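# Take one bottle from the cabinet, stand it on the bench

## Task

Remove exactly one bottle from the cabinet and set it upright on the bench. The other two bottles must still be inside the cabinet at the end.

## Robot and tools

ROBOT AND FRAME. Two UR-type arms, left_arm and right_arm, each ride a carriage (left_rail, right_rail) on one floor track that runs along y at x = 0. left_rail is always the carriage on the +y side; the names do not match image sides. Each arm carries a Robotiq 2F-140 gripper whose fingers can fold, a wrist camera and a wrist force sensor. The scene frame is fixed to the table: table top z = 0, +x is the direction the arms face, +y to their left, +z up. The table edge is at x = 0.17 m. An arm's base sits at x = 0, y = its carriage position_m, z = 0.04 m. The gripper's fingers point along its own +z and close along its own y. end_effector_position is the point between the closed pads. Fingertips stick out about 33 mm past it at gaps up to 40 mm, and about 9 mm when fully open.

execute_actions(actions, cameras). actions is a list run in order. Each action can hold "rows", "steps", "until", and rail commands. A control step is 1/30 s. steps is 1 to 450, default 15, and must be at least the number of rows. rows is a table of up to 15 rows, one row per step. Every row is a single list of 18 numbers in [-1, 1] covering both arms: left dx, dy, dz, rx, ry, rz, left gripper position, force_limit, speed, then the same nine for the right arm. dx to rz are an offset, not a pose. They count from that arm's Hand target as it stood when the action began, along that Hand target's own axes. 1.0 is 0.6 m or 180 degrees, and rx, ry, rz form one rotation vector. All rows of an action count from the same start. A new action starts from the updated Hand target, so sending the same offset again moves further. Six zeros re-request the current Hand target. After the last row, the arm keeps heading for that row's target. For smooth motion, ramp offsets by about 0.01 per row (6 mm per step).

GRIPPER NUMBERS. position: +1 is fully open (140 mm), the pads meet near -0.8, and -1 closes until blocked. force_limit -1 to +1 gives roughly 14 N to 58 N on a slow close; faster closes squeeze harder. speed -1 to +1 is about 30 to 250 mm/s. Both start at +1. To leave a gripper unchanged, send its last three numbers again, because 0 is a real command. After closing, check that object_status is 2 (0 moving, 1 blocked while opening, 2 blocked while closing, 3 reached target or pads met). position_measured is in counts: 3 open, about 139 = 60 mm, 200 = 20 mm, 230 = pads together. Grip with the fingertip quarter of the pads. Nearer the palm, the fingers fold and may hold a narrow bottle loosely.

RAILS. A rail command is {"left_rail": {"position_m": ..., "speed_m_s": ..., "acceleration_factor": ...}} or {"stop": true}. It is an absolute place on the track: left_rail -0.8 to 1.5 m, right_rail -1.5 to 0.8 m. speed_m_s is 0.01 to 1, acceleration_factor 0.1 to 1. Drive, then wait with {"steps": n, "until": {"left_rail": {"position_status": ["!=", "moving"]}}}. Let the carriage arrive before aiming its gripper at a scene point. Keep the carriages at least 0.78 m apart. position_status words are: moving, done, contact_stop, time_out, stopped, stopped_with_arm, stopped_for_other_arm, stopped_for_other_carriage. position_answer is taken or not_taken. "until" reads only rails. It accepts comparisons (=, !=, <, <=, >, >=) and {"all"/"any": {"status": "ended"}}. An out-of-range value or an unknown name rejects the whole call.

move(target, speed, blend, stop_force, zero, blocking, cameras). Plans straight paths. target is one 18-number row, or up to 15 rows, all offsets from the same Hand targets. speed is in m/s, 0.002 to 3.6, default 0.25. blend is a corner radius in m, where 0 means stop at each point. stop_force is in N, 3 to 120: a path ends when the wrist senses that much push against its motion. zero (default true) re-zeroes before the move. blocking=false returns early; then call wait or stop before sending more. The result's move: line reports done, off_target, held, fault, moving, and limits such as paced or held. Paths do not avoid obstacles.

OTHER TOOLS. wait(seconds 0 to 10) lets the scene run. stop brakes a running move. zoom_image(camera, region [x0,y0,x1,y1], at most 504 x 504 px) works on cam_high, cam_front, cam_side, cam_left_wrist or cam_right_wrist. zero_wrist_force(arm) tares the sensor. read_manual gives licence text. finished_scene(scene) ends the scene and cannot be undone.

RESULT LINES. Gripper positions are in m and orientations are end_effector_quat_wxyz, both in the scene frame. Hand target is where the next offsets start. Joint positions and velocities per arm are: rail (m), shoulder pan, shoulder lift, elbow, wrist 1, wrist 2, wrist 3 (rad). Wrist force and torque are along the gripper's own axes. Wrist depth is a 7x7 grid of distances in mm, where - means no value. Results also include Motor temperatures and Tool commands. Images come from cam_high, cam_low, cam_front, cam_side and the two wrist cameras.

AVOID. An outside force near 150 N on an arm, or joint torque at its limit (wrist joints 26.3 N m), stops that arm for 10 s. So do not command targets past a firm contact, and do not strike the cabinet. Each step, orientation commands are clipped to 32 degrees from the measured pose. Do not let the arms or carriages touch each other. A motor reaching 85 °C brakes its arm. If anything falls off the table, or lands on the track or the strip beside it, the task fails. Drops, releasing a bottle while it is moving, and slams all count against you. Set the bottle down gently and upright, and do not disturb the two bottles that stay.

Each tool is called after "Emit:" as name(argument=value, ...), one argument or row to a line, values as JSON.

## Session

Emit:
execute_actions(
  actions=[],
)

Scene clock: 0.00 s.
left_arm: end_effector_position=(+0.3456, +0.9964, +0.5800) position_measured=3 object_status=3 end_effector_quat_wxyz=(+0.000, +0.000, +1.000, +0.000) | right_arm: end_effector_position=(+0.3456, -1.0780, +0.5800) position_measured=3 object_status=3 end_effector_quat_wxyz=(+0.000, +0.000, +1.000, +0.000)
Joint positions: left_arm=[0.969 -0.316 -1.725 0.971 -0.816 -1.571 -0.316] | right_arm=[-1.105 -0.316 -1.725 0.971 -0.816 -1.571 -0.316]
Joint velocities: within noise
Joint torques (N m): no reading
Motor temperatures (°C): left_arm=[27 37 36 41 37 39] | right_arm=[26 28 42 44 35 42]
Wrist force (N): no reading
Wrist torque (N m): no reading
Wrist force, peak (N): no reading
Wrist depth (mm): cam_left_wrist=[640 638 642 638 645 647 649 / 663 665 673 679 673 675 675 / 697 695 709 703 701 707 711 / 718 718 740 740 740 738 745 / - 767 774 779 834 782 107 / 820 823 812 849 829 829 107 / 1762 1749 1776 1776 1789 1776 1749] | cam_right_wrist=[641 651 650 634 643 641 - / 681 675 - - 672 - - / 716 759 740 703 718 - - / 743 725 745 - - 731 123 / - 121 759 - 839 - 117 / - 890 - - 842 886 - / 1923 1834 1892 2129 1792 1834 1877]
Hand target: left_arm +0.3456, +0.9964, +0.5800; +0.000, +0.000, +1.000, +0.000 | right_arm +0.3456, -1.0780, +0.5800; +0.000, +0.000, +1.000, +0.000
Tool commands: left_gripper/position=+1.0 left_gripper/force_limit=+1.0 left_gripper/speed=+1.0 right_gripper/position=+1.0 right_gripper/force_limit=+1.0 right_gripper/speed=+1.0
left_rail: position_m=0.969 position_status=done
right_rail: position_m=-1.105 position_status=done

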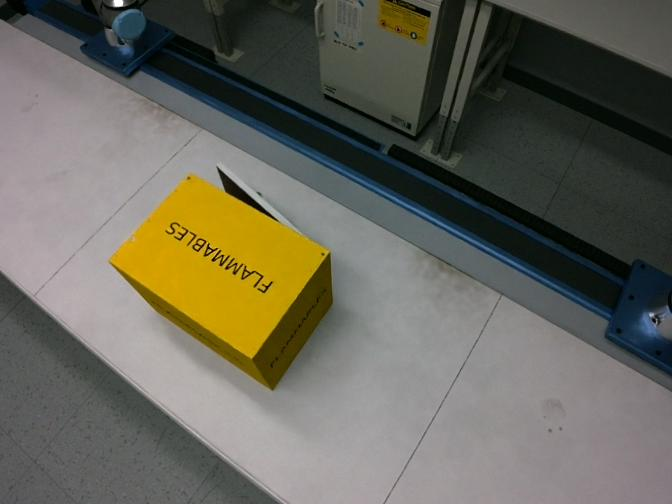

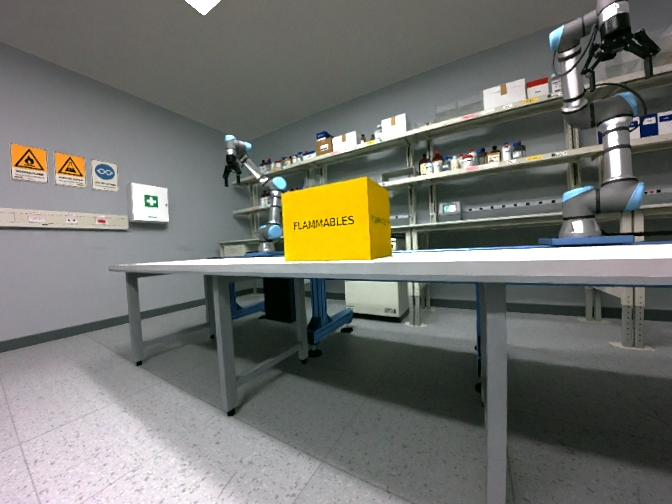

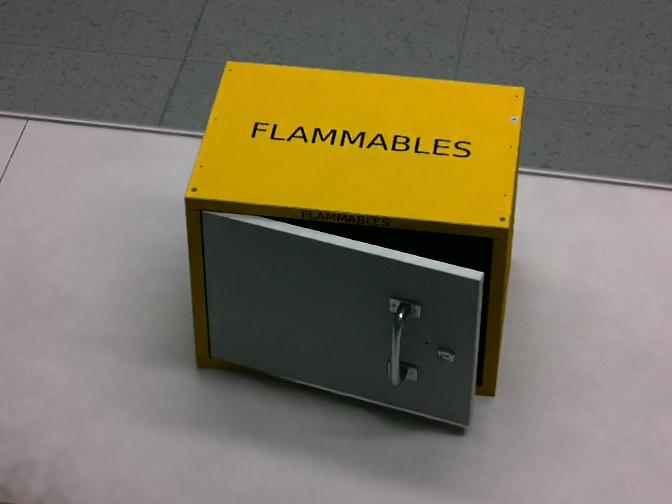

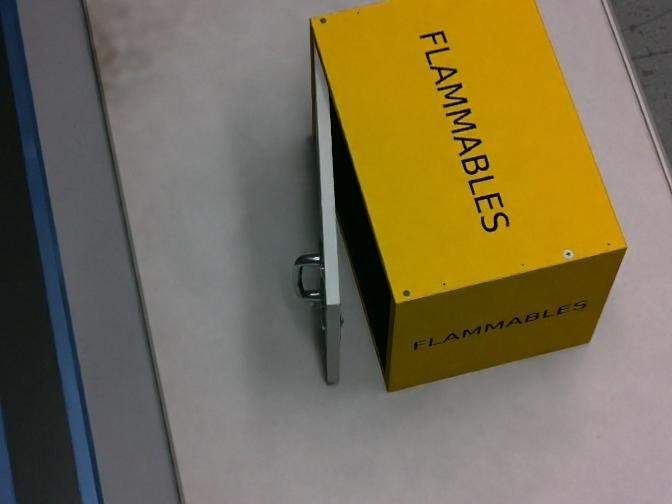

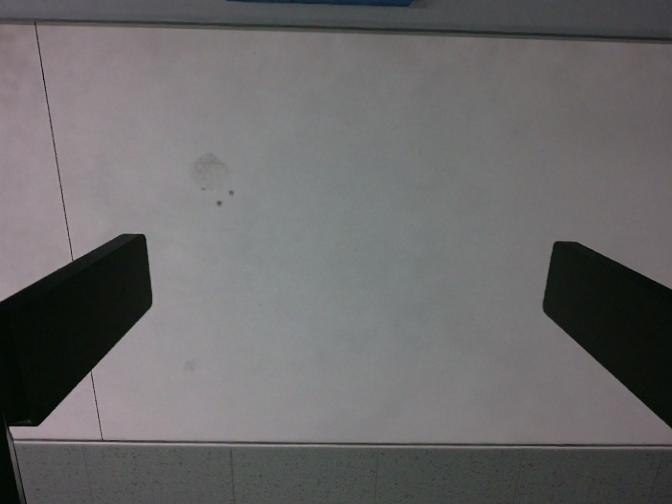

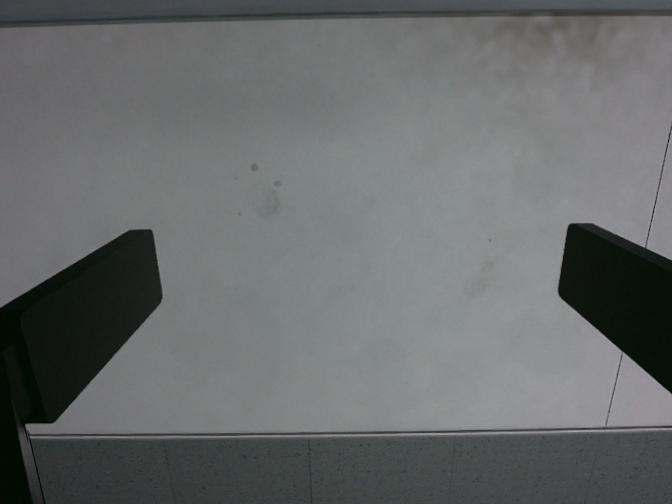

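Emit:
zoom_image(
  camera="cam_high",
  region=[90, 130, 350, 400],
)

Emit:
zoom_image(
  camera="cam_high",
  region=[550, 230, 672, 400],
)

Emit:
zoom_image(
  camera="cam_high",
  region=[0, 0, 220, 150],
)

Emit:
zoom_image(
  camera="cam_front",
  region=[170, 40, 550, 460],
)

Emit:
zoom_image(
  camera="cam_side",
  region=[200, 0, 672, 420],
)

Scaled by 1.867 from the camera's 672x504 image, which has a finer 960x720 frame.

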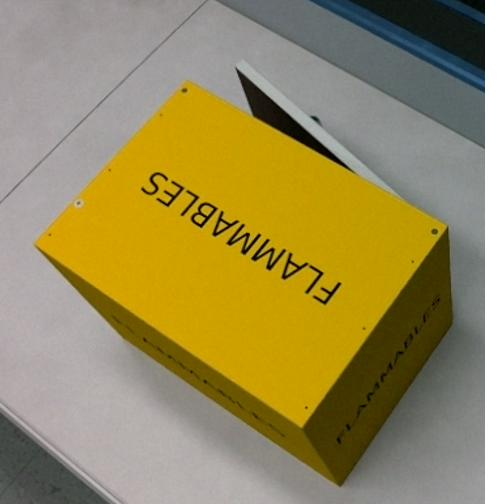

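Scaled by 2.965 from the camera's 672x504 image, which has a finer 960x720 frame.

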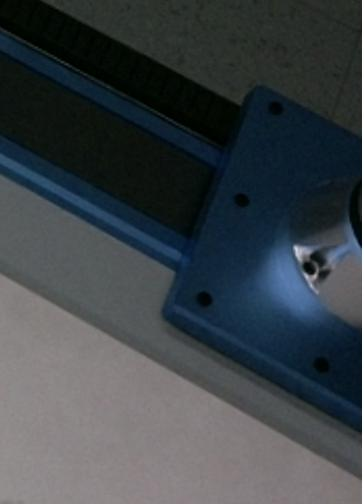

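Scaled by 2.291 from the camera's 672x504 image, which has a finer 960x720 frame.

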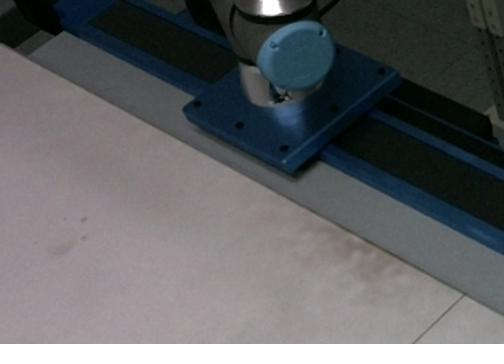

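Scaled by 1.200 from the camera's 672x504 image, which has a finer 960x720 frame.

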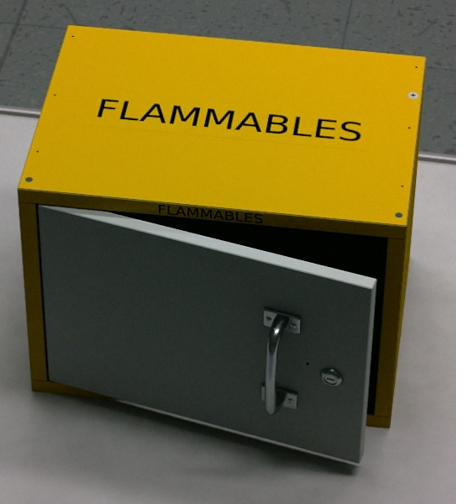

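Scaled by 1.068 from the camera's 672x504 image, which has a finer 960x720 frame.

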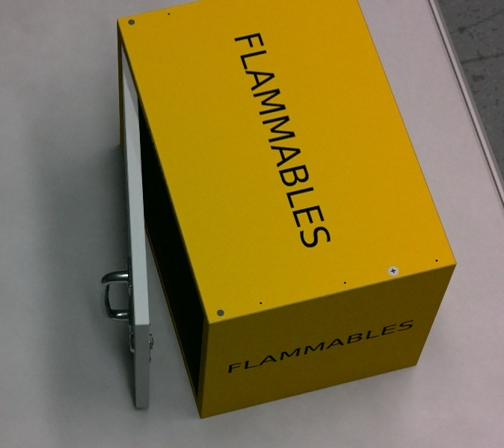

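Emit:
move(
  target=[
    [0,0,0,0,0,0,1,1,1,-0.114,0.3485,-0.1517,-0.2376,-0.0777,0,1,1,1],
    [0,0,0,0,0,0,1,1,1,-0.1612,0.4928,-0.5183,-0.4753,-0.1554,0,1,1,1],
  ],
  blend=0.05,
  speed=0.35,
)

Scene clock: 23.70 s.
left_arm: end_effector_position=(+0.3456, +0.9964, +0.5800) position_measured=3 object_status=3 end_effector_quat_wxyz=(+0.000, +0.000, +1.000, +0.000) | right_arm: end_effector_position=(+0.4423, -0.7823, +0.8909) position_measured=3 object_status=3 end_effector_quat_wxyz=(+0.220, +0.000, +0.707, +0.672)
Joint positions: left_arm=[0.969 -0.316 -1.725 0.971 -0.816 -1.571 -0.316] | right_arm=[-1.105 -0.316 -1.654 0.807 -0.431 0 -0.61]
Joint torques (N m): left_arm=[0.45 -11.65 -19.69 -2.46 -0.21 0.07] | right_arm=[9.29 -4.85 -26.14 -5.16 4.76 -2.07]
Wrist force (N): left_arm=[0.1 -0.3 0.1] | right_arm=[1.8 -1.9 -1.7]
Wrist torque (N m): left_arm=[-0.06 -0.02 -0.01] | right_arm=[-0.22 -0.04 -0.21]
Wrist force, peak (N): left_arm=[-0.4 -0.2 0.1] | right_arm=[2.0 -2.1 -1.8]
Wrist depth (mm): cam_left_wrist=[637 649 640 649 647 652 660 / 660 669 671 667 673 673 673 / 695 693 699 690 703 705 724 / 716 716 733 736 743 733 743 / - 762 774 774 772 147 107 / 829 814 823 826 826 823 107 / 1724 1749 1736 1776 1789 1749 1789] | cam_right_wrist=[- 3137 - 3612 3455 - - / 2536 3612 - - - - - / 2591 3506 - - - - - / 2679 3612 - 3908 - - 129 / - 122 4041 4967 4865 - 117 / - 3908 4865 5544 3406 - - / - 3406 4865 5182 3179 - -]
Hand target: left_arm +0.3456, +0.9964, +0.5800; +0.000, +0.000, +1.000, +0.000 | right_arm +0.4423, -0.7823, +0.8910; +0.220, +0.000, +0.707, +0.672
Off the commanded pose: left_arm 0.000 m, 0 deg | right_arm 0.000 m, 0 deg.
left_rail: position_m=0.969 position_status=done
right_rail: position_m=-1.105 position_status=done
move: done

Emit:
move(
  target=[
    [0,0,0,0,0,0,1,1,1,-0.1140,0.3485,-0.1518,-0.2376,-0.0777,0,1,1,1],
    [0,0,0,0,0,0,1,1,1,-0.1388,-0.2203,-0.1518,-0.1698,-0.2342,0.5654,1,1,1],
  ],
  blend=0.03,
  speed=0.35,
  cameras=["cam_right_wrist"],
)

Scene clock: 29.47 s.
left_arm: end_effector_position=(+0.3456, +0.9964, +0.5800) position_measured=3 object_status=3 end_effector_quat_wxyz=(+0.000, +0.000, +1.000, +0.000) | right_arm: end_effector_position=(+0.5283, -0.9062, +0.7912) position_measured=3 object_status=3 end_effector_quat_wxyz=(-0.164, +0.688, +0.164, +0.688)
Joint positions: left_arm=[0.969 -0.316 -1.725 0.971 -0.816 -1.571 -0.316] | right_arm=[-1.105 -0.316 -1.726 0.972 0.754 0.786 0]
Joint torques (N m): left_arm=[0.35 -11.41 -20.46 -2.6 -0.26 0.13] | right_arm=[-10.34 -1.88 -28.67 0.77 -2.52 -3.18]
Wrist force (N): left_arm=[-0.2 0.0 -0.1] | right_arm=[-0.4 -2.4 -0.5]
Wrist torque (N m): left_arm=[0.00 0.05 0.00] | right_arm=[-0.58 0.22 0.22]
Wrist force, peak (N): left_arm=[-0.4 -0.3 -0.3] | right_arm=[1.8 -3.5 -2.5]
Wrist depth (mm): cam_left_wrist=[640 642 645 649 647 651 656 / 656 663 665 667 673 683 677 / 697 675 699 705 703 703 709 / 713 720 729 736 740 731 736 / - 769 777 774 779 772 107 / 817 826 817 820 820 834 107 / 1762 1762 1776 1762 1789 1789 1789] | cam_right_wrist=[- 4415 - - 4110 - 3455 / - 6113 - - 5418 - - / 5182 4415 - - 3358 4257 5418 / 3612 4110 4865 4415 4768 4498 129 / - 139 3311 3725 3358 2943 117 / - - 2536 2337 2591 2384 2292 / 1255 1055 2073 2003 2073 1970 2110]
Hand target: left_arm +0.3456, +0.9964, +0.5800; +0.000, +0.000, +1.000, +0.000 | right_arm +0.5283, -0.9062, +0.7912; -0.165, +0.688, +0.164, +0.688
Off the commanded pose: left_arm 0.000 m, 0 deg | right_arm 0.000 m, 0 deg.
left_rail: position_m=0.969 position_status=done
right_rail: position_m=-1.105 position_status=done
move: done
Images, in order (width x height): cam_right_wrist 672x504.

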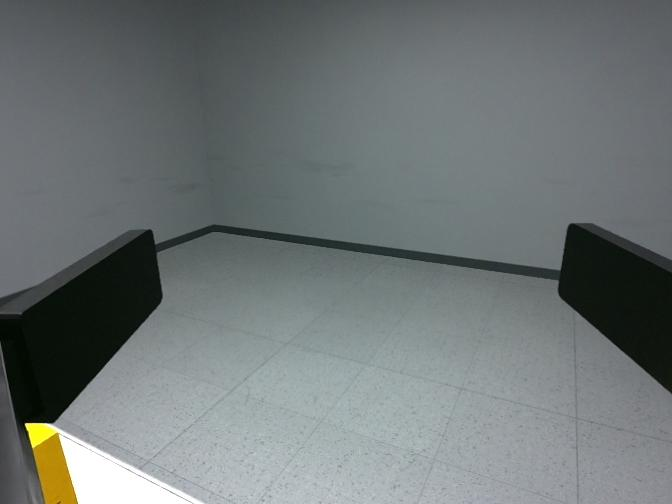

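Emit:
execute_actions(
  actions=[
    {"right_rail": {"position_m": -1.0, "acceleration_factor": 0.6}, "steps": 150, "until": {"right_rail": {"position_status": ["!=", "moving"]}}},
  ],
)

Scene clock: 31.67 s.
left_arm: end_effector_position=(+0.3456, +0.9964, +0.5800) position_measured=3 object_status=3 end_effector_quat_wxyz=(+0.000, +0.000, +1.000, +0.000) | right_arm: end_effector_position=(+0.5283, -0.8010, +0.7912) position_measured=3 object_status=3 end_effector_quat_wxyz=(-0.165, +0.688, +0.164, +0.688)
Joint positions: left_arm=[0.969 -0.316 -1.725 0.971 -0.816 -1.571 -0.316] | right_arm=[-1 -0.316 -1.726 0.972 0.754 0.786 0]
Joint torques (N m): left_arm=[0.33 -11.06 -20.9 -2.63 -0.19 0.15] | right_arm=[-0.81 -9.87 -25.36 0.04 -1.36 -3.21]
Wrist force (N): left_arm=[0.0 -0.3 -0.1] | right_arm=[-0.4 -2.5 -0.5]
Wrist torque (N m): left_arm=[-0.06 0.01 -0.01] | right_arm=[-0.58 0.21 0.22]
Wrist force, peak (N): left_arm=[-0.5 -0.2 0.0] | right_arm=[-0.5 -3.3 -0.3]
Wrist depth (mm): cam_left_wrist=[637 640 645 642 647 684 651 / 663 667 671 673 671 669 675 / 695 703 701 703 707 707 705 / 718 145 738 733 745 736 740 / - 762 777 782 792 779 107 / 820 817 817 823 829 820 107 / 1736 1762 1749 1724 1776 1749 1817] | cam_right_wrist=[- - - 3845 - - - / - 4498 - - - - - / - - - 4110 - - 3973 / 3668 140 5544 3908 5072 3222 123 / - 3018 3908 3222 3311 3311 117 / 2314 2536 - 2408 2772 2536 2292 / - 2249 1938 2055 1923 2020 1954]
Hand target: left_arm +0.3456, +0.9964, +0.5800; +0.000, +0.000, +1.000, +0.000 | right_arm +0.5283, -0.8010, +0.7912; -0.165, +0.688, +0.164, +0.688
Tool commands: left_gripper/position=+1.0 left_gripper/force_limit=+1.0 left_gripper/speed=+1.0 right_gripper/position=+1.0 right_gripper/force_limit=+1.0 right_gripper/speed=+1.0
Off the commanded pose: left_arm 0.000 m, 0 deg | right_arm 0.000 m, 0 deg.
left_rail: position_m=0.969 position_status=done
right_rail: position_m=-1.000 position_status=done

Emit:
move(
  target=[0,0,0,0,0,0,1,1,1,-0.7353,-0.6562,-0.0003,0.1839,0,0,-0.85,-1,0],
  speed=0.3,
  cameras=["cam_right_wrist", "cam_side", "cam_front"],
)

Scene clock: 35.07 s.
left_arm: end_effector_position=(+0.3456, +0.9964, +0.5800) position_measured=3 object_status=3 end_effector_quat_wxyz=(+0.000, +0.000, +1.000, +0.000) | right_arm: end_effector_position=(+0.3500, -0.4499, +0.3501) position_measured=233 object_status=3 end_effector_quat_wxyz=(-0.354, +0.612, +0.353, +0.612)
Joint positions: left_arm=[0.969 -0.316 -1.725 0.971 -0.816 -1.571 -0.316] | right_arm=[-1 0.564 -1.656 2.122 -0.466 1.088 0]
Joint torques (N m): left_arm=[0.73 -11.23 -20.43 -2.63 -0.34 0.09] | right_arm=[11.66 -9.19 -31.23 -3.91 2.46 2.82]
Wrist force (N): left_arm=[-0.1 0.0 -0.2] | right_arm=[-0.2 -2.1 -0.8]
Wrist torque (N m): left_arm=[-0.01 0.02 0.00] | right_arm=[-0.51 0.11 0.05]
Wrist force, peak (N): left_arm=[-0.1 -0.1 -0.4] | right_arm=[-1.9 -3.5 0.0]
Wrist depth (mm): cam_left_wrist=[633 633 649 649 649 649 652 / 667 661 663 675 673 675 675 / 699 697 701 699 703 707 709 / 711 713 731 740 736 729 731 / - 762 774 777 785 779 107 / - 814 823 820 823 829 107 / 1762 1762 1724 1749 1776 1789 1789] | cam_right_wrist=[- - 3845 4041 4674 4865 4674 / - - - - - - - / 2805 - - - - - - / 1296 - 797 117 464 3137 3612 / 893 - 83 88 93 2536 - / - - 69 - - 73 - / - - - - - - -]
Hand target: left_arm +0.3456, +0.9964, +0.5800; +0.000, +0.000, +1.000, +0.000 | right_arm +0.3500, -0.4498, +0.3501; -0.354, +0.612, +0.353, +0.612
Off the commanded pose: left_arm 0.000 m, 0 deg | right_arm 0.000 m, 0 deg.
left_rail: position_m=0.969 position_status=done
right_rail: position_m=-1.000 position_status=done
move: done
Images, in order (width x height): cam_front 672x504, cam_side 672x504, cam_right_wrist 672x504.

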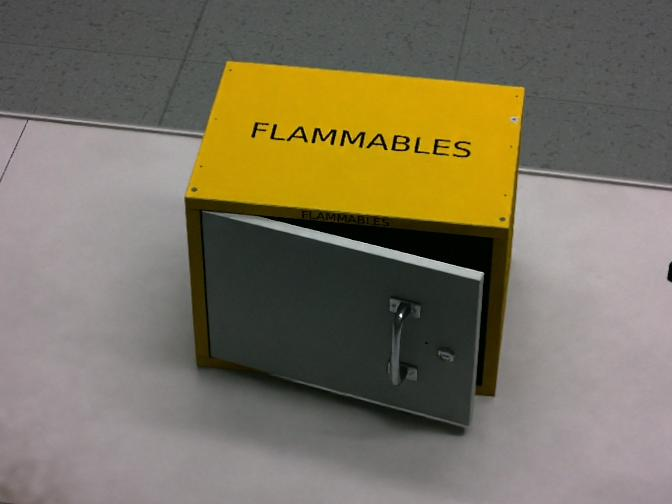

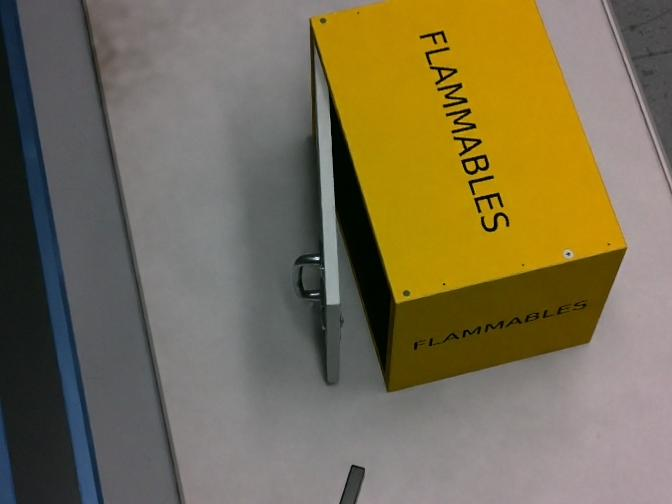

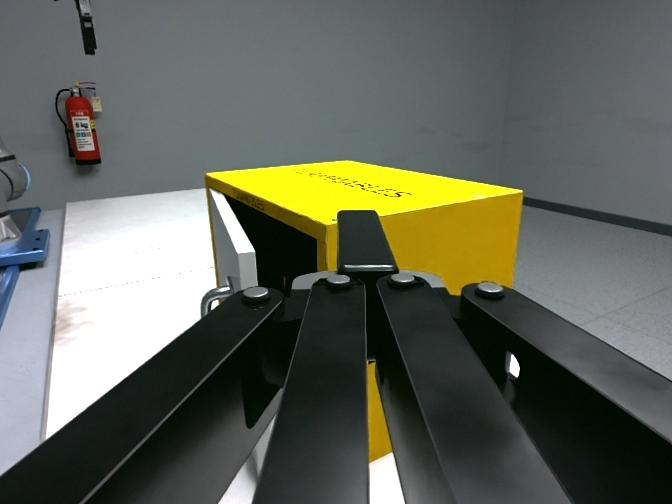

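Emit:
zoom_image(
  camera="cam_right_wrist",
  region=[180, 140, 400, 340],
)

Emit:
zoom_image(
  camera="cam_side",
  region=[260, 200, 460, 504],
)

Scaled by 2.291 from the camera's 672x504 image, which has a finer 960x720 frame.

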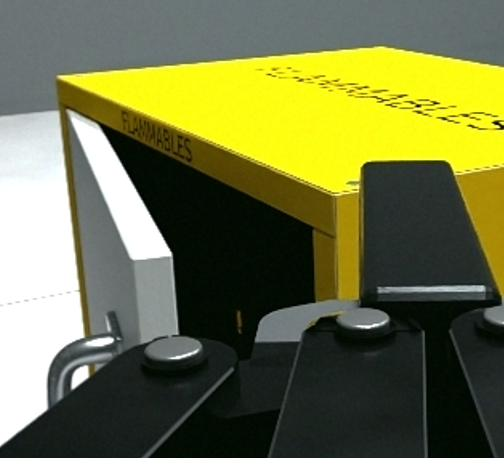

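Scaled by 1.658 from the camera's 672x504 image, which has a finer 960x720 frame.

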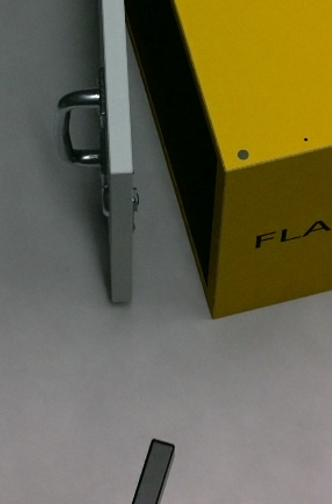

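Emit:
execute_actions(
  actions=[
    {"right_rail": {"position_m": -1.3, "acceleration_factor": 0.6}, "steps": 150, "until": {"right_rail": {"position_status": ["!=", "moving"]}}},
  ],
)

Emit:
move(
  target=[0,0,0,0,0,0,1,1,1,-0.3167,-0.2195,0.5468,0.1667,0,0,1,-1,0],
  speed=0.3,
  cameras=["cam_right_wrist", "cam_side", "cam_high"],
)

Scene clock: 41.30 s.
left_arm: end_effector_position=(+0.3456, +0.9964, +0.5800) position_measured=3 object_status=3 end_effector_quat_wxyz=(+0.000, +0.000, +1.000, +0.000) | right_arm: end_effector_position=(+0.3500, -0.7498, +0.3501) position_measured=233 object_status=3 end_effector_quat_wxyz=(-0.354, +0.612, +0.353, +0.612)
Joint positions: left_arm=[0.969 -0.316 -1.725 0.971 -0.816 -1.571 -0.316] | right_arm=[-1.3 0.564 -1.656 2.122 -0.466 1.088 0]
Joint torques (N m): left_arm=[-0.19 -12.16 -20.5 -2.61 -0.28 0.15] | right_arm=[4.29 -24.87 -22.04 -1.95 0.59 2.66]
Wrist force (N): left_arm=[-0.2 -0.2 -0.1] | right_arm=[-0.2 -2.2 -0.9]
Wrist torque (N m): left_arm=[-0.04 0.05 0.00] | right_arm=[-0.53 0.09 0.05]
Wrist force, peak (N): left_arm=[-0.5 0.2 -0.2] | right_arm=[-0.4 -3.1 0.9]
Wrist depth (mm): cam_left_wrist=[645 645 647 652 647 652 654 / 665 665 - 667 673 675 673 / 695 709 718 701 707 707 707 / 716 722 738 738 743 736 733 / - 762 777 782 777 777 107 / - 823 812 817 817 829 103 / 1736 1724 1789 1789 1762 1817 1789] | cam_right_wrist=[2907 2980 - - - - - / - 3973 3973 - - 4674 3973 / - - 1006 - - 4768 - / 1296 - 1069 117 3668 3406 3455 / 920 - 83 88 93 92 2458 / - - 69 - - 73 - / - - - - - - -]
Hand target: left_arm +0.3456, +0.9964, +0.5800; +0.000, +0.000, +1.000, +0.000 | right_arm +0.3500, -0.7498, +0.3501; -0.354, +0.612, +0.353, +0.612
Tool commands: left_gripper/position=+1.0 left_gripper/force_limit=+1.0 left_gripper/speed=+1.0 right_gripper/position=-0.85 right_gripper/force_limit=-1.0 right_gripper/speed=+0.0
Off the commanded pose: left_arm 0.000 m, 0 deg | right_arm 0.000 m, 0 deg.
left_rail: position_m=0.969 position_status=done
right_rail: position_m=-1.300 position_status=done

Scene clock: 43.50 s.
left_arm: end_effector_position=(+0.3456, +0.9964, +0.5800) position_measured=3 object_status=3 end_effector_quat_wxyz=(+0.000, +0.000, +1.000, +0.000) | right_arm: end_effector_position=(+0.4000, -0.3999, +0.1602) position_measured=3 object_status=3 end_effector_quat_wxyz=(+0.500, -0.500, -0.500, -0.500)
Joint positions: left_arm=[0.969 -0.316 -1.725 0.971 -0.816 -1.571 -0.316] | right_arm=[-1.3 0.786 -0.596 1.077 -0.481 0.786 0]
Joint torques (N m): left_arm=[0.46 -11.91 -20.88 -2.55 -0.29 0.03] | right_arm=[10.81 -49.11 -29.8 0.15 -2.49 -3.19]
Wrist force (N): left_arm=[-0.3 0.0 -0.2] | right_arm=[-0.4 -2.8 -0.7]
Wrist torque (N m): left_arm=[0.01 0.06 -0.01] | right_arm=[-0.66 0.21 0.23]
Wrist force, peak (N): left_arm=[-0.5 0.1 -0.2] | right_arm=[-1.9 -2.6 0.3]
Wrist depth (mm): cam_left_wrist=[620 643 642 640 651 652 652 / 663 663 671 669 675 671 675 / 705 695 701 705 709 703 686 / 713 716 736 740 740 733 738 / - 767 774 769 777 779 107 / 820 820 814 817 829 817 107 / 1776 1724 1776 1776 1762 1762 1803] | cam_right_wrist=[2980 - 1419 406 327 272 278 / 2907 2709 1558 405 294 294 288 / 2433 2805 1402 - 308 309 310 / - 149 - - 554 320 136 / - 121 - - - 342 117 / - - - 333 333 328 308 / - - - - - - 254]
Hand target: left_arm +0.3456, +0.9964, +0.5800; +0.000, +0.000, +1.000, +0.000 | right_arm +0.4000, -0.3998, +0.1602; +0.500, -0.500, -0.500, -0.500
Off the commanded pose: left_arm 0.000 m, 0 deg | right_arm 0.000 m, 0 deg.
left_rail: position_m=0.969 position_status=done
right_rail: position_m=-1.300 position_status=done
move: done
Images, in order (width x height): cam_high 672x504, cam_side 672x504, cam_right_wrist 672x504.

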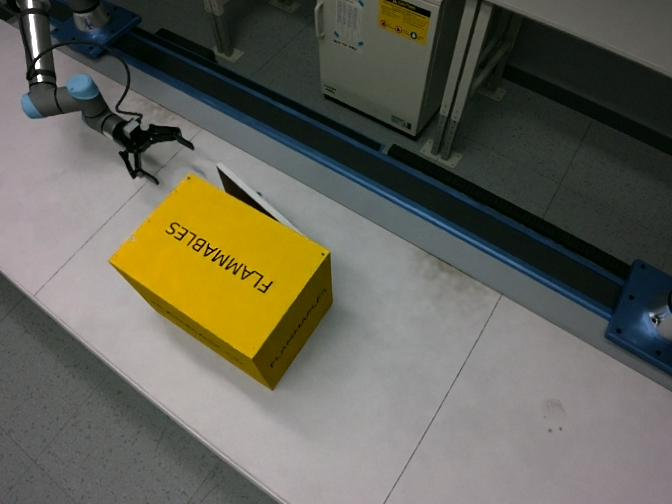

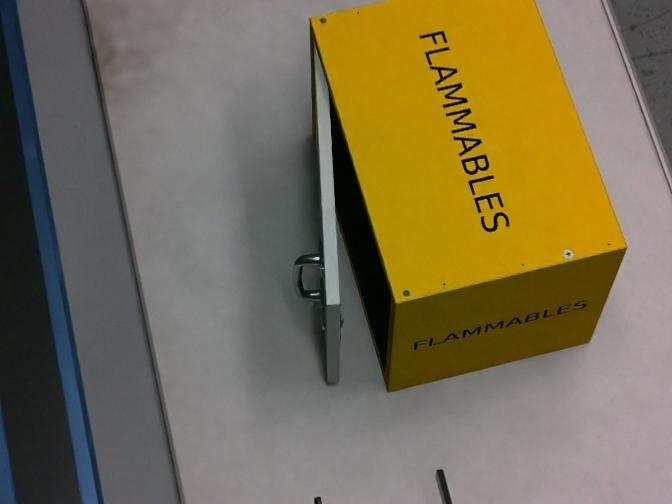

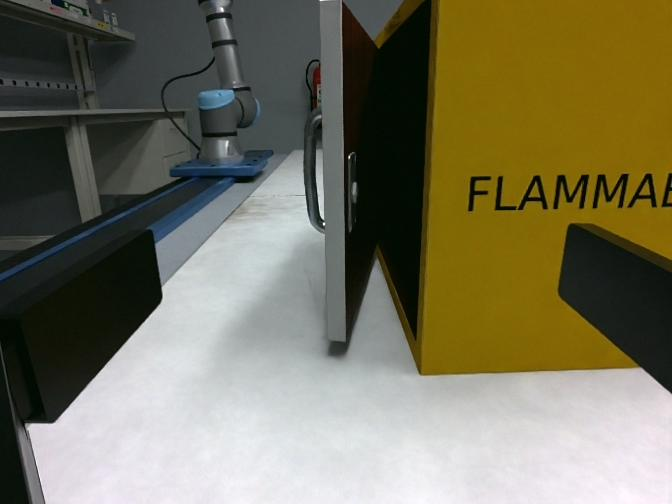

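Emit:
move(
  target=[0,0,0,0,0,0,1,1,1,0.15,-0.0333,-0.7,-0.1944,0,0,-0.9,-1,0],
  speed=0.35,
)

Emit:
execute_actions(
  actions=[
    {"right_rail": {"position_m": -0.9, "acceleration_factor": 0.6}, "steps": 150, "until": {"right_rail": {"position_status": ["!=", "moving"]}}},
  ],
)

Scene clock: 49.07 s.
left_arm: end_effector_position=(+0.3456, +0.9964, +0.5800) position_measured=3 object_status=3 end_effector_quat_wxyz=(+0.000, +0.000, +1.000, +0.000) | right_arm: end_effector_position=(+0.3801, -0.8198, +0.2501) position_measured=233 object_status=3 end_effector_quat_wxyz=(-0.327, +0.627, +0.326, +0.627)
Joint positions: left_arm=[0.969 -0.316 -1.725 0.971 -0.816 -1.571 -0.316] | right_arm=[-1.3 0.384 -1.584 2.371 -0.787 0.995 0]
Joint torques (N m): left_arm=[0.38 -11.44 -22.06 -2.57 -0.35 0.14] | right_arm=[-11.73 -25.79 -7.77 0.11 -2.64 -2.65]
Wrist force (N): left_arm=[-0.3 0.1 -0.3] | right_arm=[-0.1 -2.3 -0.6]
Wrist torque (N m): left_arm=[0.01 0.06 -0.01] | right_arm=[-0.55 0.07 0.09]
Wrist force, peak (N): left_arm=[-0.6 -0.1 -0.1] | right_arm=[-1.5 -2.9 0.4]
Wrist depth (mm): cam_left_wrist=[640 640 643 647 649 652 651 / 661 665 665 669 669 677 677 / 697 695 697 699 705 703 709 / 713 145 733 736 740 724 731 / - 767 774 779 790 792 107 / - 790 795 820 832 832 107 / 1749 1724 1762 1749 1776 1749 1776] | cam_right_wrist=[2838 3179 - - - - 6273 / 3179 3668 - - - - 3784 / 3137 985 - - 4584 3406 4041 / 957 900 - 117 3784 3137 3908 / - - 83 88 93 92 618 / - - 69 - - 73 - / - - - - - - -]
Hand target: left_arm +0.3456, +0.9964, +0.5800; +0.000, +0.000, +1.000, +0.000 | right_arm +0.3800, -0.8198, +0.2501; -0.327, +0.627, +0.326, +0.627
Off the commanded pose: left_arm 0.000 m, 0 deg | right_arm 0.000 m, 0 deg.
left_rail: position_m=0.969 position_status=done
right_rail: position_m=-1.300 position_status=done
move: done

Scene clock: 50.97 s.
left_arm: end_effector_position=(+0.3456, +0.9964, +0.5800) position_measured=3 object_status=3 end_effector_quat_wxyz=(+0.000, +0.000, +1.000, +0.000) | right_arm: end_effector_position=(+0.3800, -0.4199, +0.2501) position_measured=233 object_status=3 end_effector_quat_wxyz=(-0.327, +0.627, +0.326, +0.627)
Joint positions: left_arm=[0.969 -0.316 -1.725 0.971 -0.816 -1.571 -0.316] | right_arm=[-0.9 0.384 -1.584 2.371 -0.787 0.995 0]
Joint torques (N m): left_arm=[-0.09 -11.85 -22.5 -2.59 -0.42 0.25] | right_arm=[-8.77 -23.27 -11.29 -0.82 1.18 -3.12]
Wrist force (N): left_arm=[-0.1 -0.3 -0.1] | right_arm=[-0.2 -2.0 -0.6]
Wrist torque (N m): left_arm=[-0.06 0.03 0.00] | right_arm=[-0.49 0.08 0.09]
Wrist force, peak (N): left_arm=[-0.5 0.0 0.0] | right_arm=[-0.3 -2.8 0.3]
Wrist depth (mm): cam_left_wrist=[- 642 643 643 649 649 651 / 663 667 663 669 675 669 677 / 695 703 701 705 709 707 713 / 711 718 738 736 745 736 736 / - 762 772 777 785 146 107 / 829 823 814 817 820 837 107 / 1762 1762 1762 1762 1776 1817 1817] | cam_right_wrist=[- - - - - - 4041 / - - 3311 372 423 - - / - - 705 - 427 - - / - 393 725 117 - - 2772 / - - 83 88 93 91 2384 / - - 69 - - 73 - / - - - - - - -]
Hand target: left_arm +0.3456, +0.9964, +0.5800; +0.000, +0.000, +1.000, +0.000 | right_arm +0.3800, -0.4199, +0.2501; -0.327, +0.627, +0.326, +0.627
Tool commands: left_gripper/position=+1.0 left_gripper/force_limit=+1.0 left_gripper/speed=+1.0 right_gripper/position=-0.9 right_gripper/force_limit=-1.0 right_gripper/speed=+0.0
Off the commanded pose: left_arm 0.000 m, 0 deg | right_arm 0.000 m, 0 deg.
left_rail: position_m=0.969 position_status=done
right_rail: position_m=-0.900 position_status=done

Emit:
move(
  target=[0,0,0,0,0,0,1,1,1,-0.275,-0.0178,0.1707,0.1944,0,0,-0.9,-1,0],
  speed=0.25,
  cameras=["cam_right_wrist", "cam_side", "cam_front"],
)

Scene clock: 53.50 s.
left_arm: end_effector_position=(+0.3456, +0.9964, +0.5800) position_measured=3 object_status=3 end_effector_quat_wxyz=(+0.000, +0.000, +1.000, +0.000) | right_arm: end_effector_position=(+0.4300, -0.3298, +0.0851) position_measured=233 object_status=3 end_effector_quat_wxyz=(+0.500, -0.500, -0.500, -0.500)
Joint positions: left_arm=[0.969 -0.316 -1.725 0.971 -0.816 -1.571 -0.316] | right_arm=[-0.9 0.274 -0.846 1.875 -1.03 0.274 0.001]
Joint torques (N m): left_arm=[0.55 -11.69 -22.87 -2.65 -0.35 0.09] | right_arm=[11.04 -33.57 -20.08 1.76 -2.42 -3.23]
Wrist force (N): left_arm=[-0.1 -0.2 -0.2] | right_arm=[-0.4 -2.3 -0.5]
Wrist torque (N m): left_arm=[-0.04 0.02 0.00] | right_arm=[-0.57 0.14 0.22]
Wrist force, peak (N): left_arm=[-0.5 0.2 -0.2] | right_arm=[1.0 -2.7 -1.2]
Wrist depth (mm): cam_left_wrist=[651 642 643 635 642 660 656 / 658 663 665 667 673 675 677 / 695 695 707 701 707 705 711 / 727 716 738 738 738 720 736 / - 764 772 779 779 782 107 / 820 812 823 826 817 832 107 / 1749 1762 1776 1762 1789 1776 1789] | cam_right_wrist=[- 3973 1310 - 215 215 216 / 2384 4334 1296 - 224 224 226 / 2458 861 1023 - 235 236 238 / 493 518 441 117 245 250 252 / 291 - 83 88 93 258 264 / - - 69 - - 73 - / - - - - - - -]
Hand target: left_arm +0.3456, +0.9964, +0.5800; +0.000, +0.000, +1.000, +0.000 | right_arm +0.4300, -0.3298, +0.0851; +0.500, -0.500, -0.500, -0.500
Off the commanded pose: left_arm 0.000 m, 0 deg | right_arm 0.000 m, 0 deg.
left_rail: position_m=0.969 position_status=done
right_rail: position_m=-0.900 position_status=done
move: done
Images, in order (width x height): cam_front 672x504, cam_side 672x504, cam_right_wrist 672x504.

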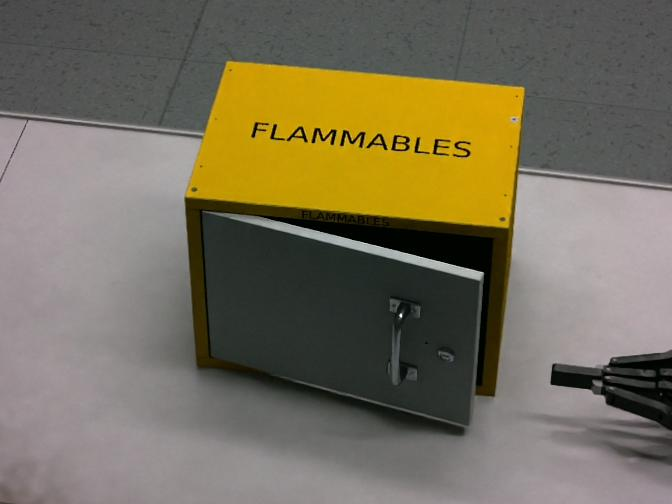

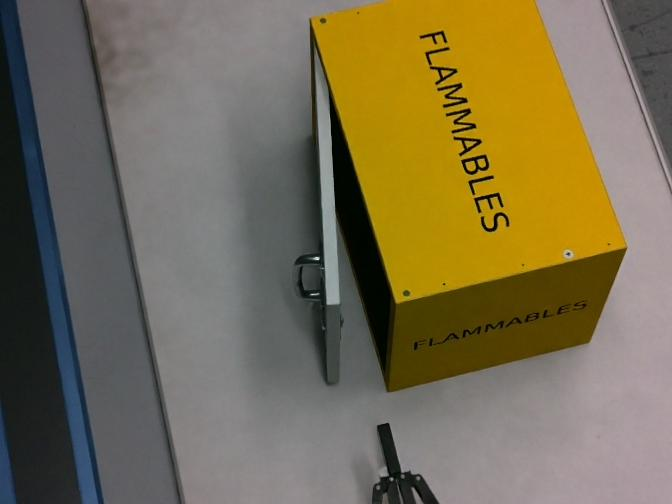

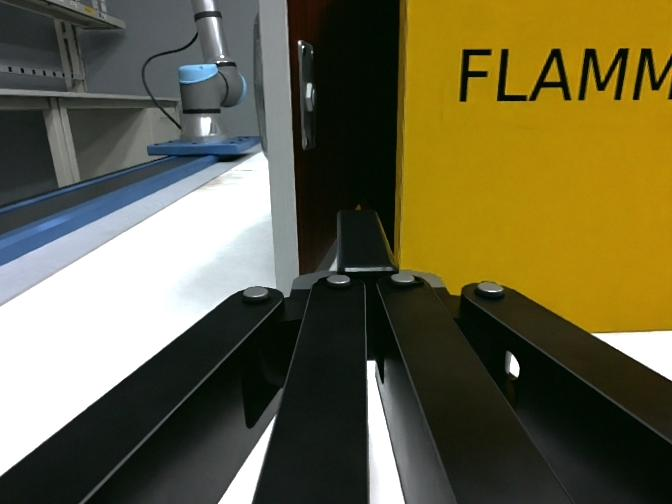

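Emit:
move(
  target=[0,0,0,0,0,0,1,1,1,0,-0.0083,0.2447,0,0,0,-0.9,-1,0],
  speed=0.12,
  stop_force=15,
  cameras=["cam_right_wrist", "cam_side"],
)

Scene clock: 57.70 s.
left_arm: end_effector_position=(+0.3456, +0.9964, +0.5800) position_measured=3 object_status=3 end_effector_quat_wxyz=(+0.000, +0.000, +1.000, +0.000) | right_arm: end_effector_position=(+0.4250, -0.1830, +0.0851) position_measured=233 object_status=3 end_effector_quat_wxyz=(+0.500, -0.500, -0.500, -0.500)
Joint positions: left_arm=[0.969 -0.316 -1.725 0.971 -0.816 -1.571 -0.316] | right_arm=[-0.9 0.534 -0.723 1.59 -0.867 0.534 0]
Joint torques (N m): left_arm=[0.65 -11.68 -23.37 -2.58 -0.37 0.19] | right_arm=[11.43 -40.39 -24.4 1.05 2.29 -3.22]
Wrist force (N): left_arm=[-0.1 -0.2 0.0] | right_arm=[-0.4 -2.5 -0.7]
Wrist torque (N m): left_arm=[-0.04 0.02 0.00] | right_arm=[-0.60 0.15 0.23]
Wrist force, peak (N): left_arm=[-0.4 -0.3 -0.3] | right_arm=[-0.4 -2.5 -1.3]
Wrist depth (mm): cam_left_wrist=[649 642 642 647 645 651 652 / 661 658 667 667 673 671 675 / 695 695 703 699 703 716 707 / 713 722 736 729 738 736 738 / - 764 782 798 774 769 107 / 823 809 826 820 826 837 107 / 1724 1749 1776 1749 1762 1776 1831] | cam_right_wrist=[- - - - 428 87 82 / 1753 - - 138 451 85 83 / 1703 - - - 471 90 90 / 446 444 121 117 370 93 94 / 332 307 83 87 93 - 99 / - - 69 - - 73 - / - - - - - - -]
Hand target: left_arm +0.3456, +0.9964, +0.5800; +0.000, +0.000, +1.000, +0.000 | right_arm +0.4250, -0.1830, +0.0851; +0.500, -0.500, -0.500, -0.500
Off the commanded pose: left_arm 0.000 m, 0 deg | right_arm 0.000 m, 0 deg.
left_rail: position_m=0.969 position_status=done
right_rail: position_m=-0.900 position_status=done
move: done
Images, in order (width x height): cam_side 672x504, cam_right_wrist 672x504.

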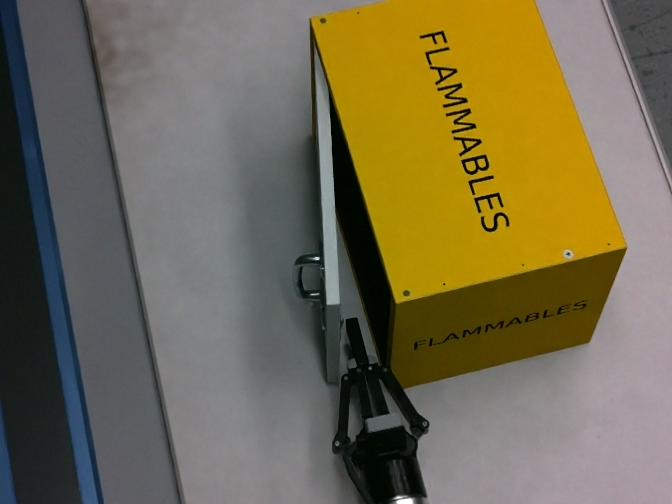

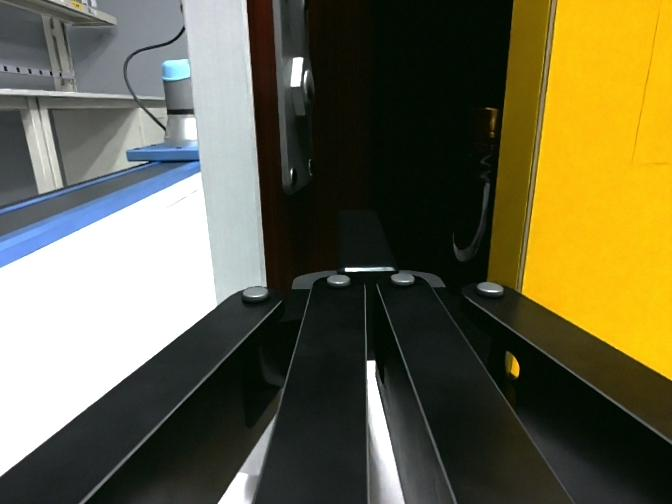

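Emit:
move(
  target=[
    [0,0,0,0,0,0,1,1,1,0,-0.0633,0.02,0,0,0,-0.9,-1,0],
    [0,0,0,0,0,0,1,1,1,0,-0.1772,0.0625,0,0,0,-0.9,-1,0],
    [0,0,0,0,0,0,1,1,1,0,-0.2765,0.1332,0,0,0,-0.9,-1,0],
    [0,0,0,0,0,0,1,1,1,0,-0.3542,0.2272,0,0,0,-0.9,-1,0],
  ],
  speed=0.1,
  blend=0.01,
  stop_force=25,
  cameras=["cam_right_wrist", "cam_side", "cam_front"],
)

Scene clock: 62.17 s.
left_arm: end_effector_position=(+0.3456, +0.9964, +0.5800) position_measured=3 object_status=3 end_effector_quat_wxyz=(+0.000, +0.000, +1.000, +0.000) | right_arm: end_effector_position=(+0.2125, -0.0466, +0.0852) position_measured=233 object_status=3 end_effector_quat_wxyz=(+0.500, -0.500, -0.500, -0.500)
Joint positions: left_arm=[0.969 -0.316 -1.725 0.971 -0.816 -1.571 -0.316] | right_arm=[-0.9 0.966 -0.732 1.609 -0.878 0.966 0]
Joint torques (N m): left_arm=[0.65 -11.22 -23.55 -2.6 -0.37 0.14] | right_arm=[11.85 -40.73 -25.66 0.1 2.22 -3.23]
Wrist force (N): left_arm=[0.0 -0.2 -0.1] | right_arm=[0.0 -2.2 -3.3]
Wrist torque (N m): left_arm=[-0.05 0.01 -0.01] | right_arm=[-0.55 0.23 0.17]
Wrist force, peak (N): left_arm=[-0.5 -0.1 -0.3] | right_arm=[-0.5 1.3 -3.9]
Wrist depth (mm): cam_left_wrist=[642 647 647 647 651 630 656 / 665 665 669 671 673 675 675 / 699 699 697 707 705 707 701 / 722 718 736 738 740 736 736 / - 774 772 769 774 787 107 / 823 823 823 820 834 823 107 / 1736 1762 1762 1749 1789 1831 1776] | cam_right_wrist=[- - - - - 215 - / 1509 - 137 - - 222 249 / 2740 - 144 - - - - / - - - 117 - - - / - - 83 87 93 - - / - - 69 - - 73 - / - - - - - - -]
Hand target: left_arm +0.3456, +0.9964, +0.5800; +0.000, +0.000, +1.000, +0.000 | right_arm +0.2125, -0.0466, +0.0852; +0.500, -0.500, -0.500, -0.500
Off the commanded pose: left_arm 0.000 m, 0 deg | right_arm 0.000 m, 0 deg.
left_rail: position_m=0.969 position_status=done
right_rail: position_m=-0.900 position_status=done
move: done
Images, in order (width x height): cam_front 672x504, cam_side 672x504, cam_right_wrist 672x504.

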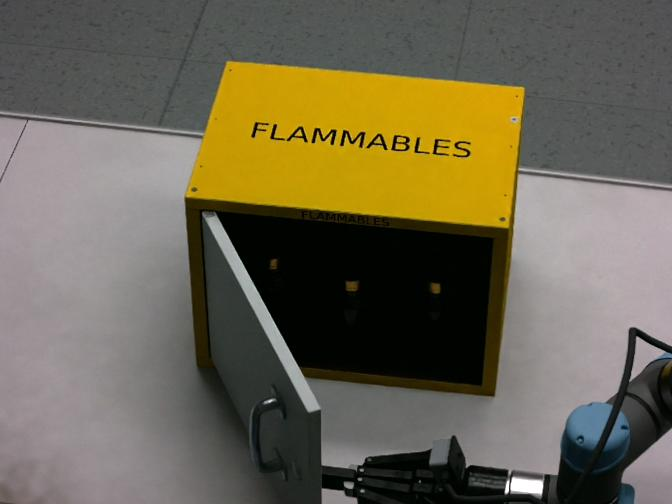

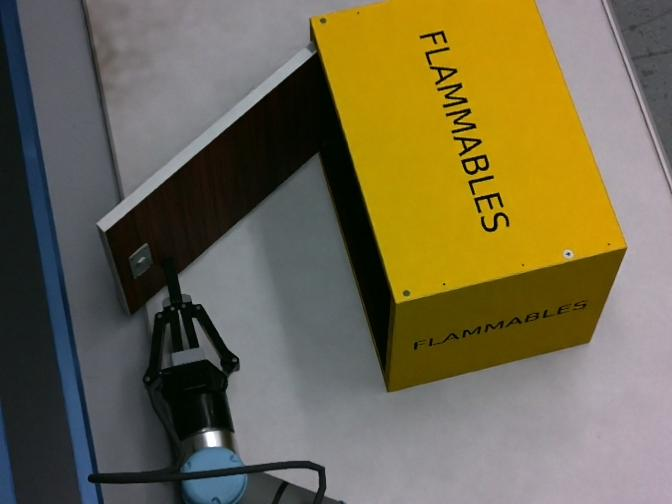

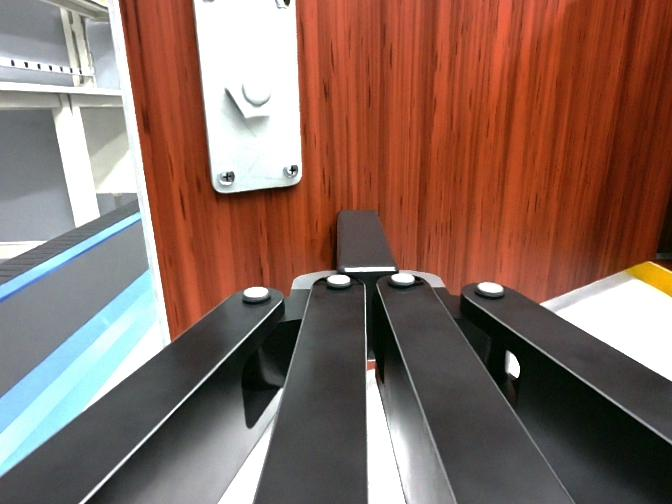

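Emit:
move(
  target=[
    [0,0,0,0,0,0,1,1,1,0,-0.0507,0.1107,0,0,0,-0.9,-1,0],
    [0,0,0,0,0,0,1,1,1,0,-0.0708,0.231,0,0,0,-0.9,-1,0],
    [0,0,0,0,0,0,1,1,1,0,-0.0665,0.3123,0,0,0,-0.9,-1,0],
    [0,0,0,0,0,0,1,1,1,0,-0.0483,0.3917,0,0,0,-0.9,-1,0],
  ],
  speed=0.1,
  blend=0.01,
  stop_force=20,
  cameras=["cam_right_wrist", "cam_side", "cam_front"],
)

Scene clock: 66.90 s.
left_arm: end_effector_position=(+0.3456, +0.9964, +0.5800) position_measured=3 object_status=3 end_effector_quat_wxyz=(+0.000, +0.000, +1.000, +0.000) | right_arm: end_effector_position=(+0.1835, +0.1884, +0.0852) position_measured=233 object_status=3 end_effector_quat_wxyz=(+0.500, -0.500, -0.500, -0.500)
Joint positions: left_arm=[0.969 -0.316 -1.725 0.971 -0.816 -1.571 -0.316] | right_arm=[-0.9 1.171 -0.237 0.541 -0.304 1.171 0]
Joint torques (N m): left_arm=[0.75 -11.57 -24.18 -2.68 -0.37 0.1] | right_arm=[11.27 -60.34 -32.97 -0.61 -2.76 -3.19]
Wrist force (N): left_arm=[0.0 -0.1 -0.2] | right_arm=[-1.4 -1.2 -3.3]
Wrist torque (N m): left_arm=[-0.03 0.01 0.00] | right_arm=[-0.49 0.17 0.24]
Wrist force, peak (N): left_arm=[-0.4 -0.2 -0.3] | right_arm=[-0.2 -4.5 -3.0]
Wrist depth (mm): cam_left_wrist=[635 643 642 652 649 - 661 / 667 671 654 669 671 679 677 / 699 697 697 703 707 709 699 / 716 716 731 740 738 731 743 / - 764 772 795 772 785 107 / 823 820 814 826 801 832 107 / 1749 1803 1776 1776 1776 1776 1803] | cam_right_wrist=[- - 164 - 143 - - / - - 172 - 150 139 - / - - - - - 147 - / - - - 117 160 154 - / - - 83 88 93 - - / - - 69 - - 73 - / - - - - - - -]
Hand target: left_arm +0.3456, +0.9964, +0.5800; +0.000, +0.000, +1.000, +0.000 | right_arm +0.1835, +0.1884, +0.0852; +0.500, -0.500, -0.500, -0.500
Off the commanded pose: left_arm 0.000 m, 0 deg | right_arm 0.000 m, 0 deg.
left_rail: position_m=0.969 position_status=done
right_rail: position_m=-0.900 position_status=done
move: done
Images, in order (width x height): cam_front 672x504, cam_side 672x504, cam_right_wrist 672x504.

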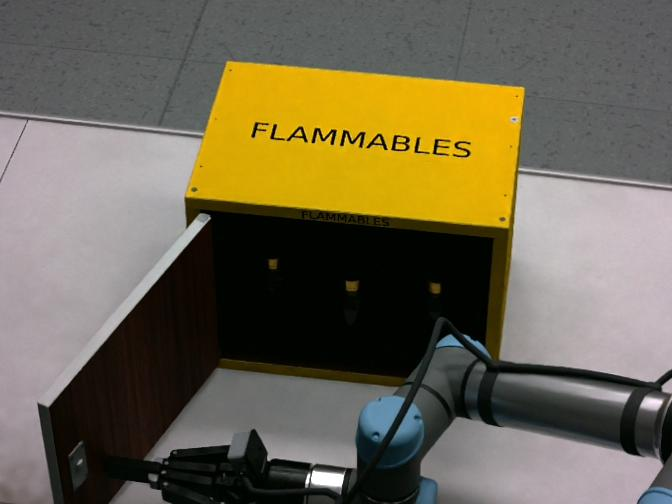

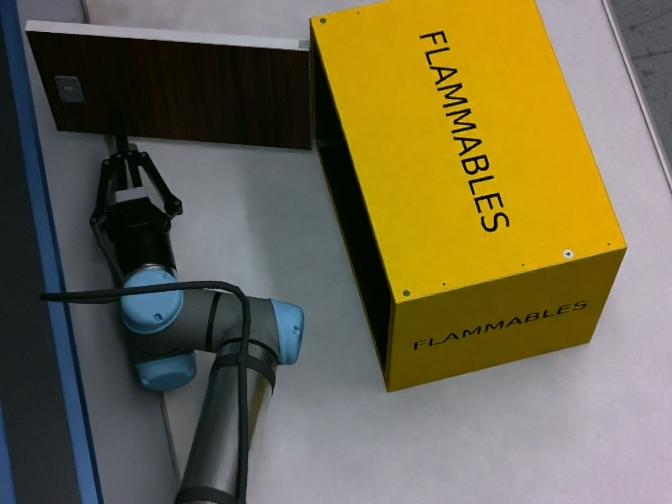

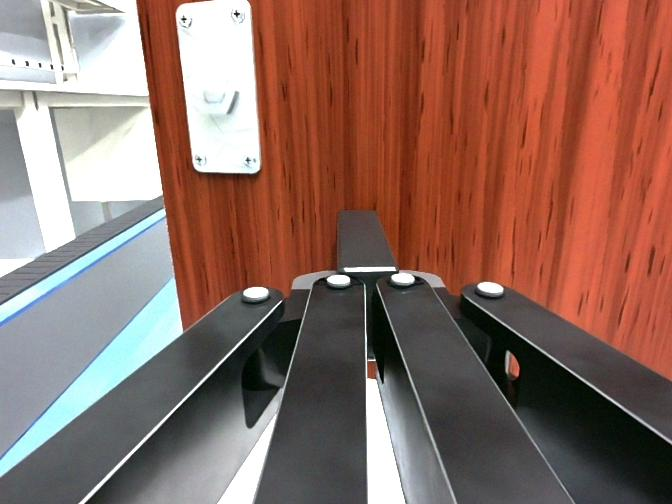

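Emit:
zoom_image(
  camera="cam_front",
  region=[190, 190, 520, 400],
)

Scaled by 1.527 from the camera's 672x504 image, which has a finer 960x720 frame.

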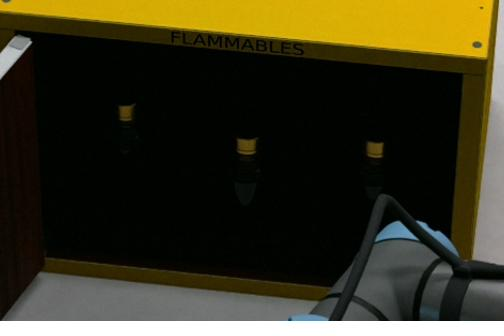

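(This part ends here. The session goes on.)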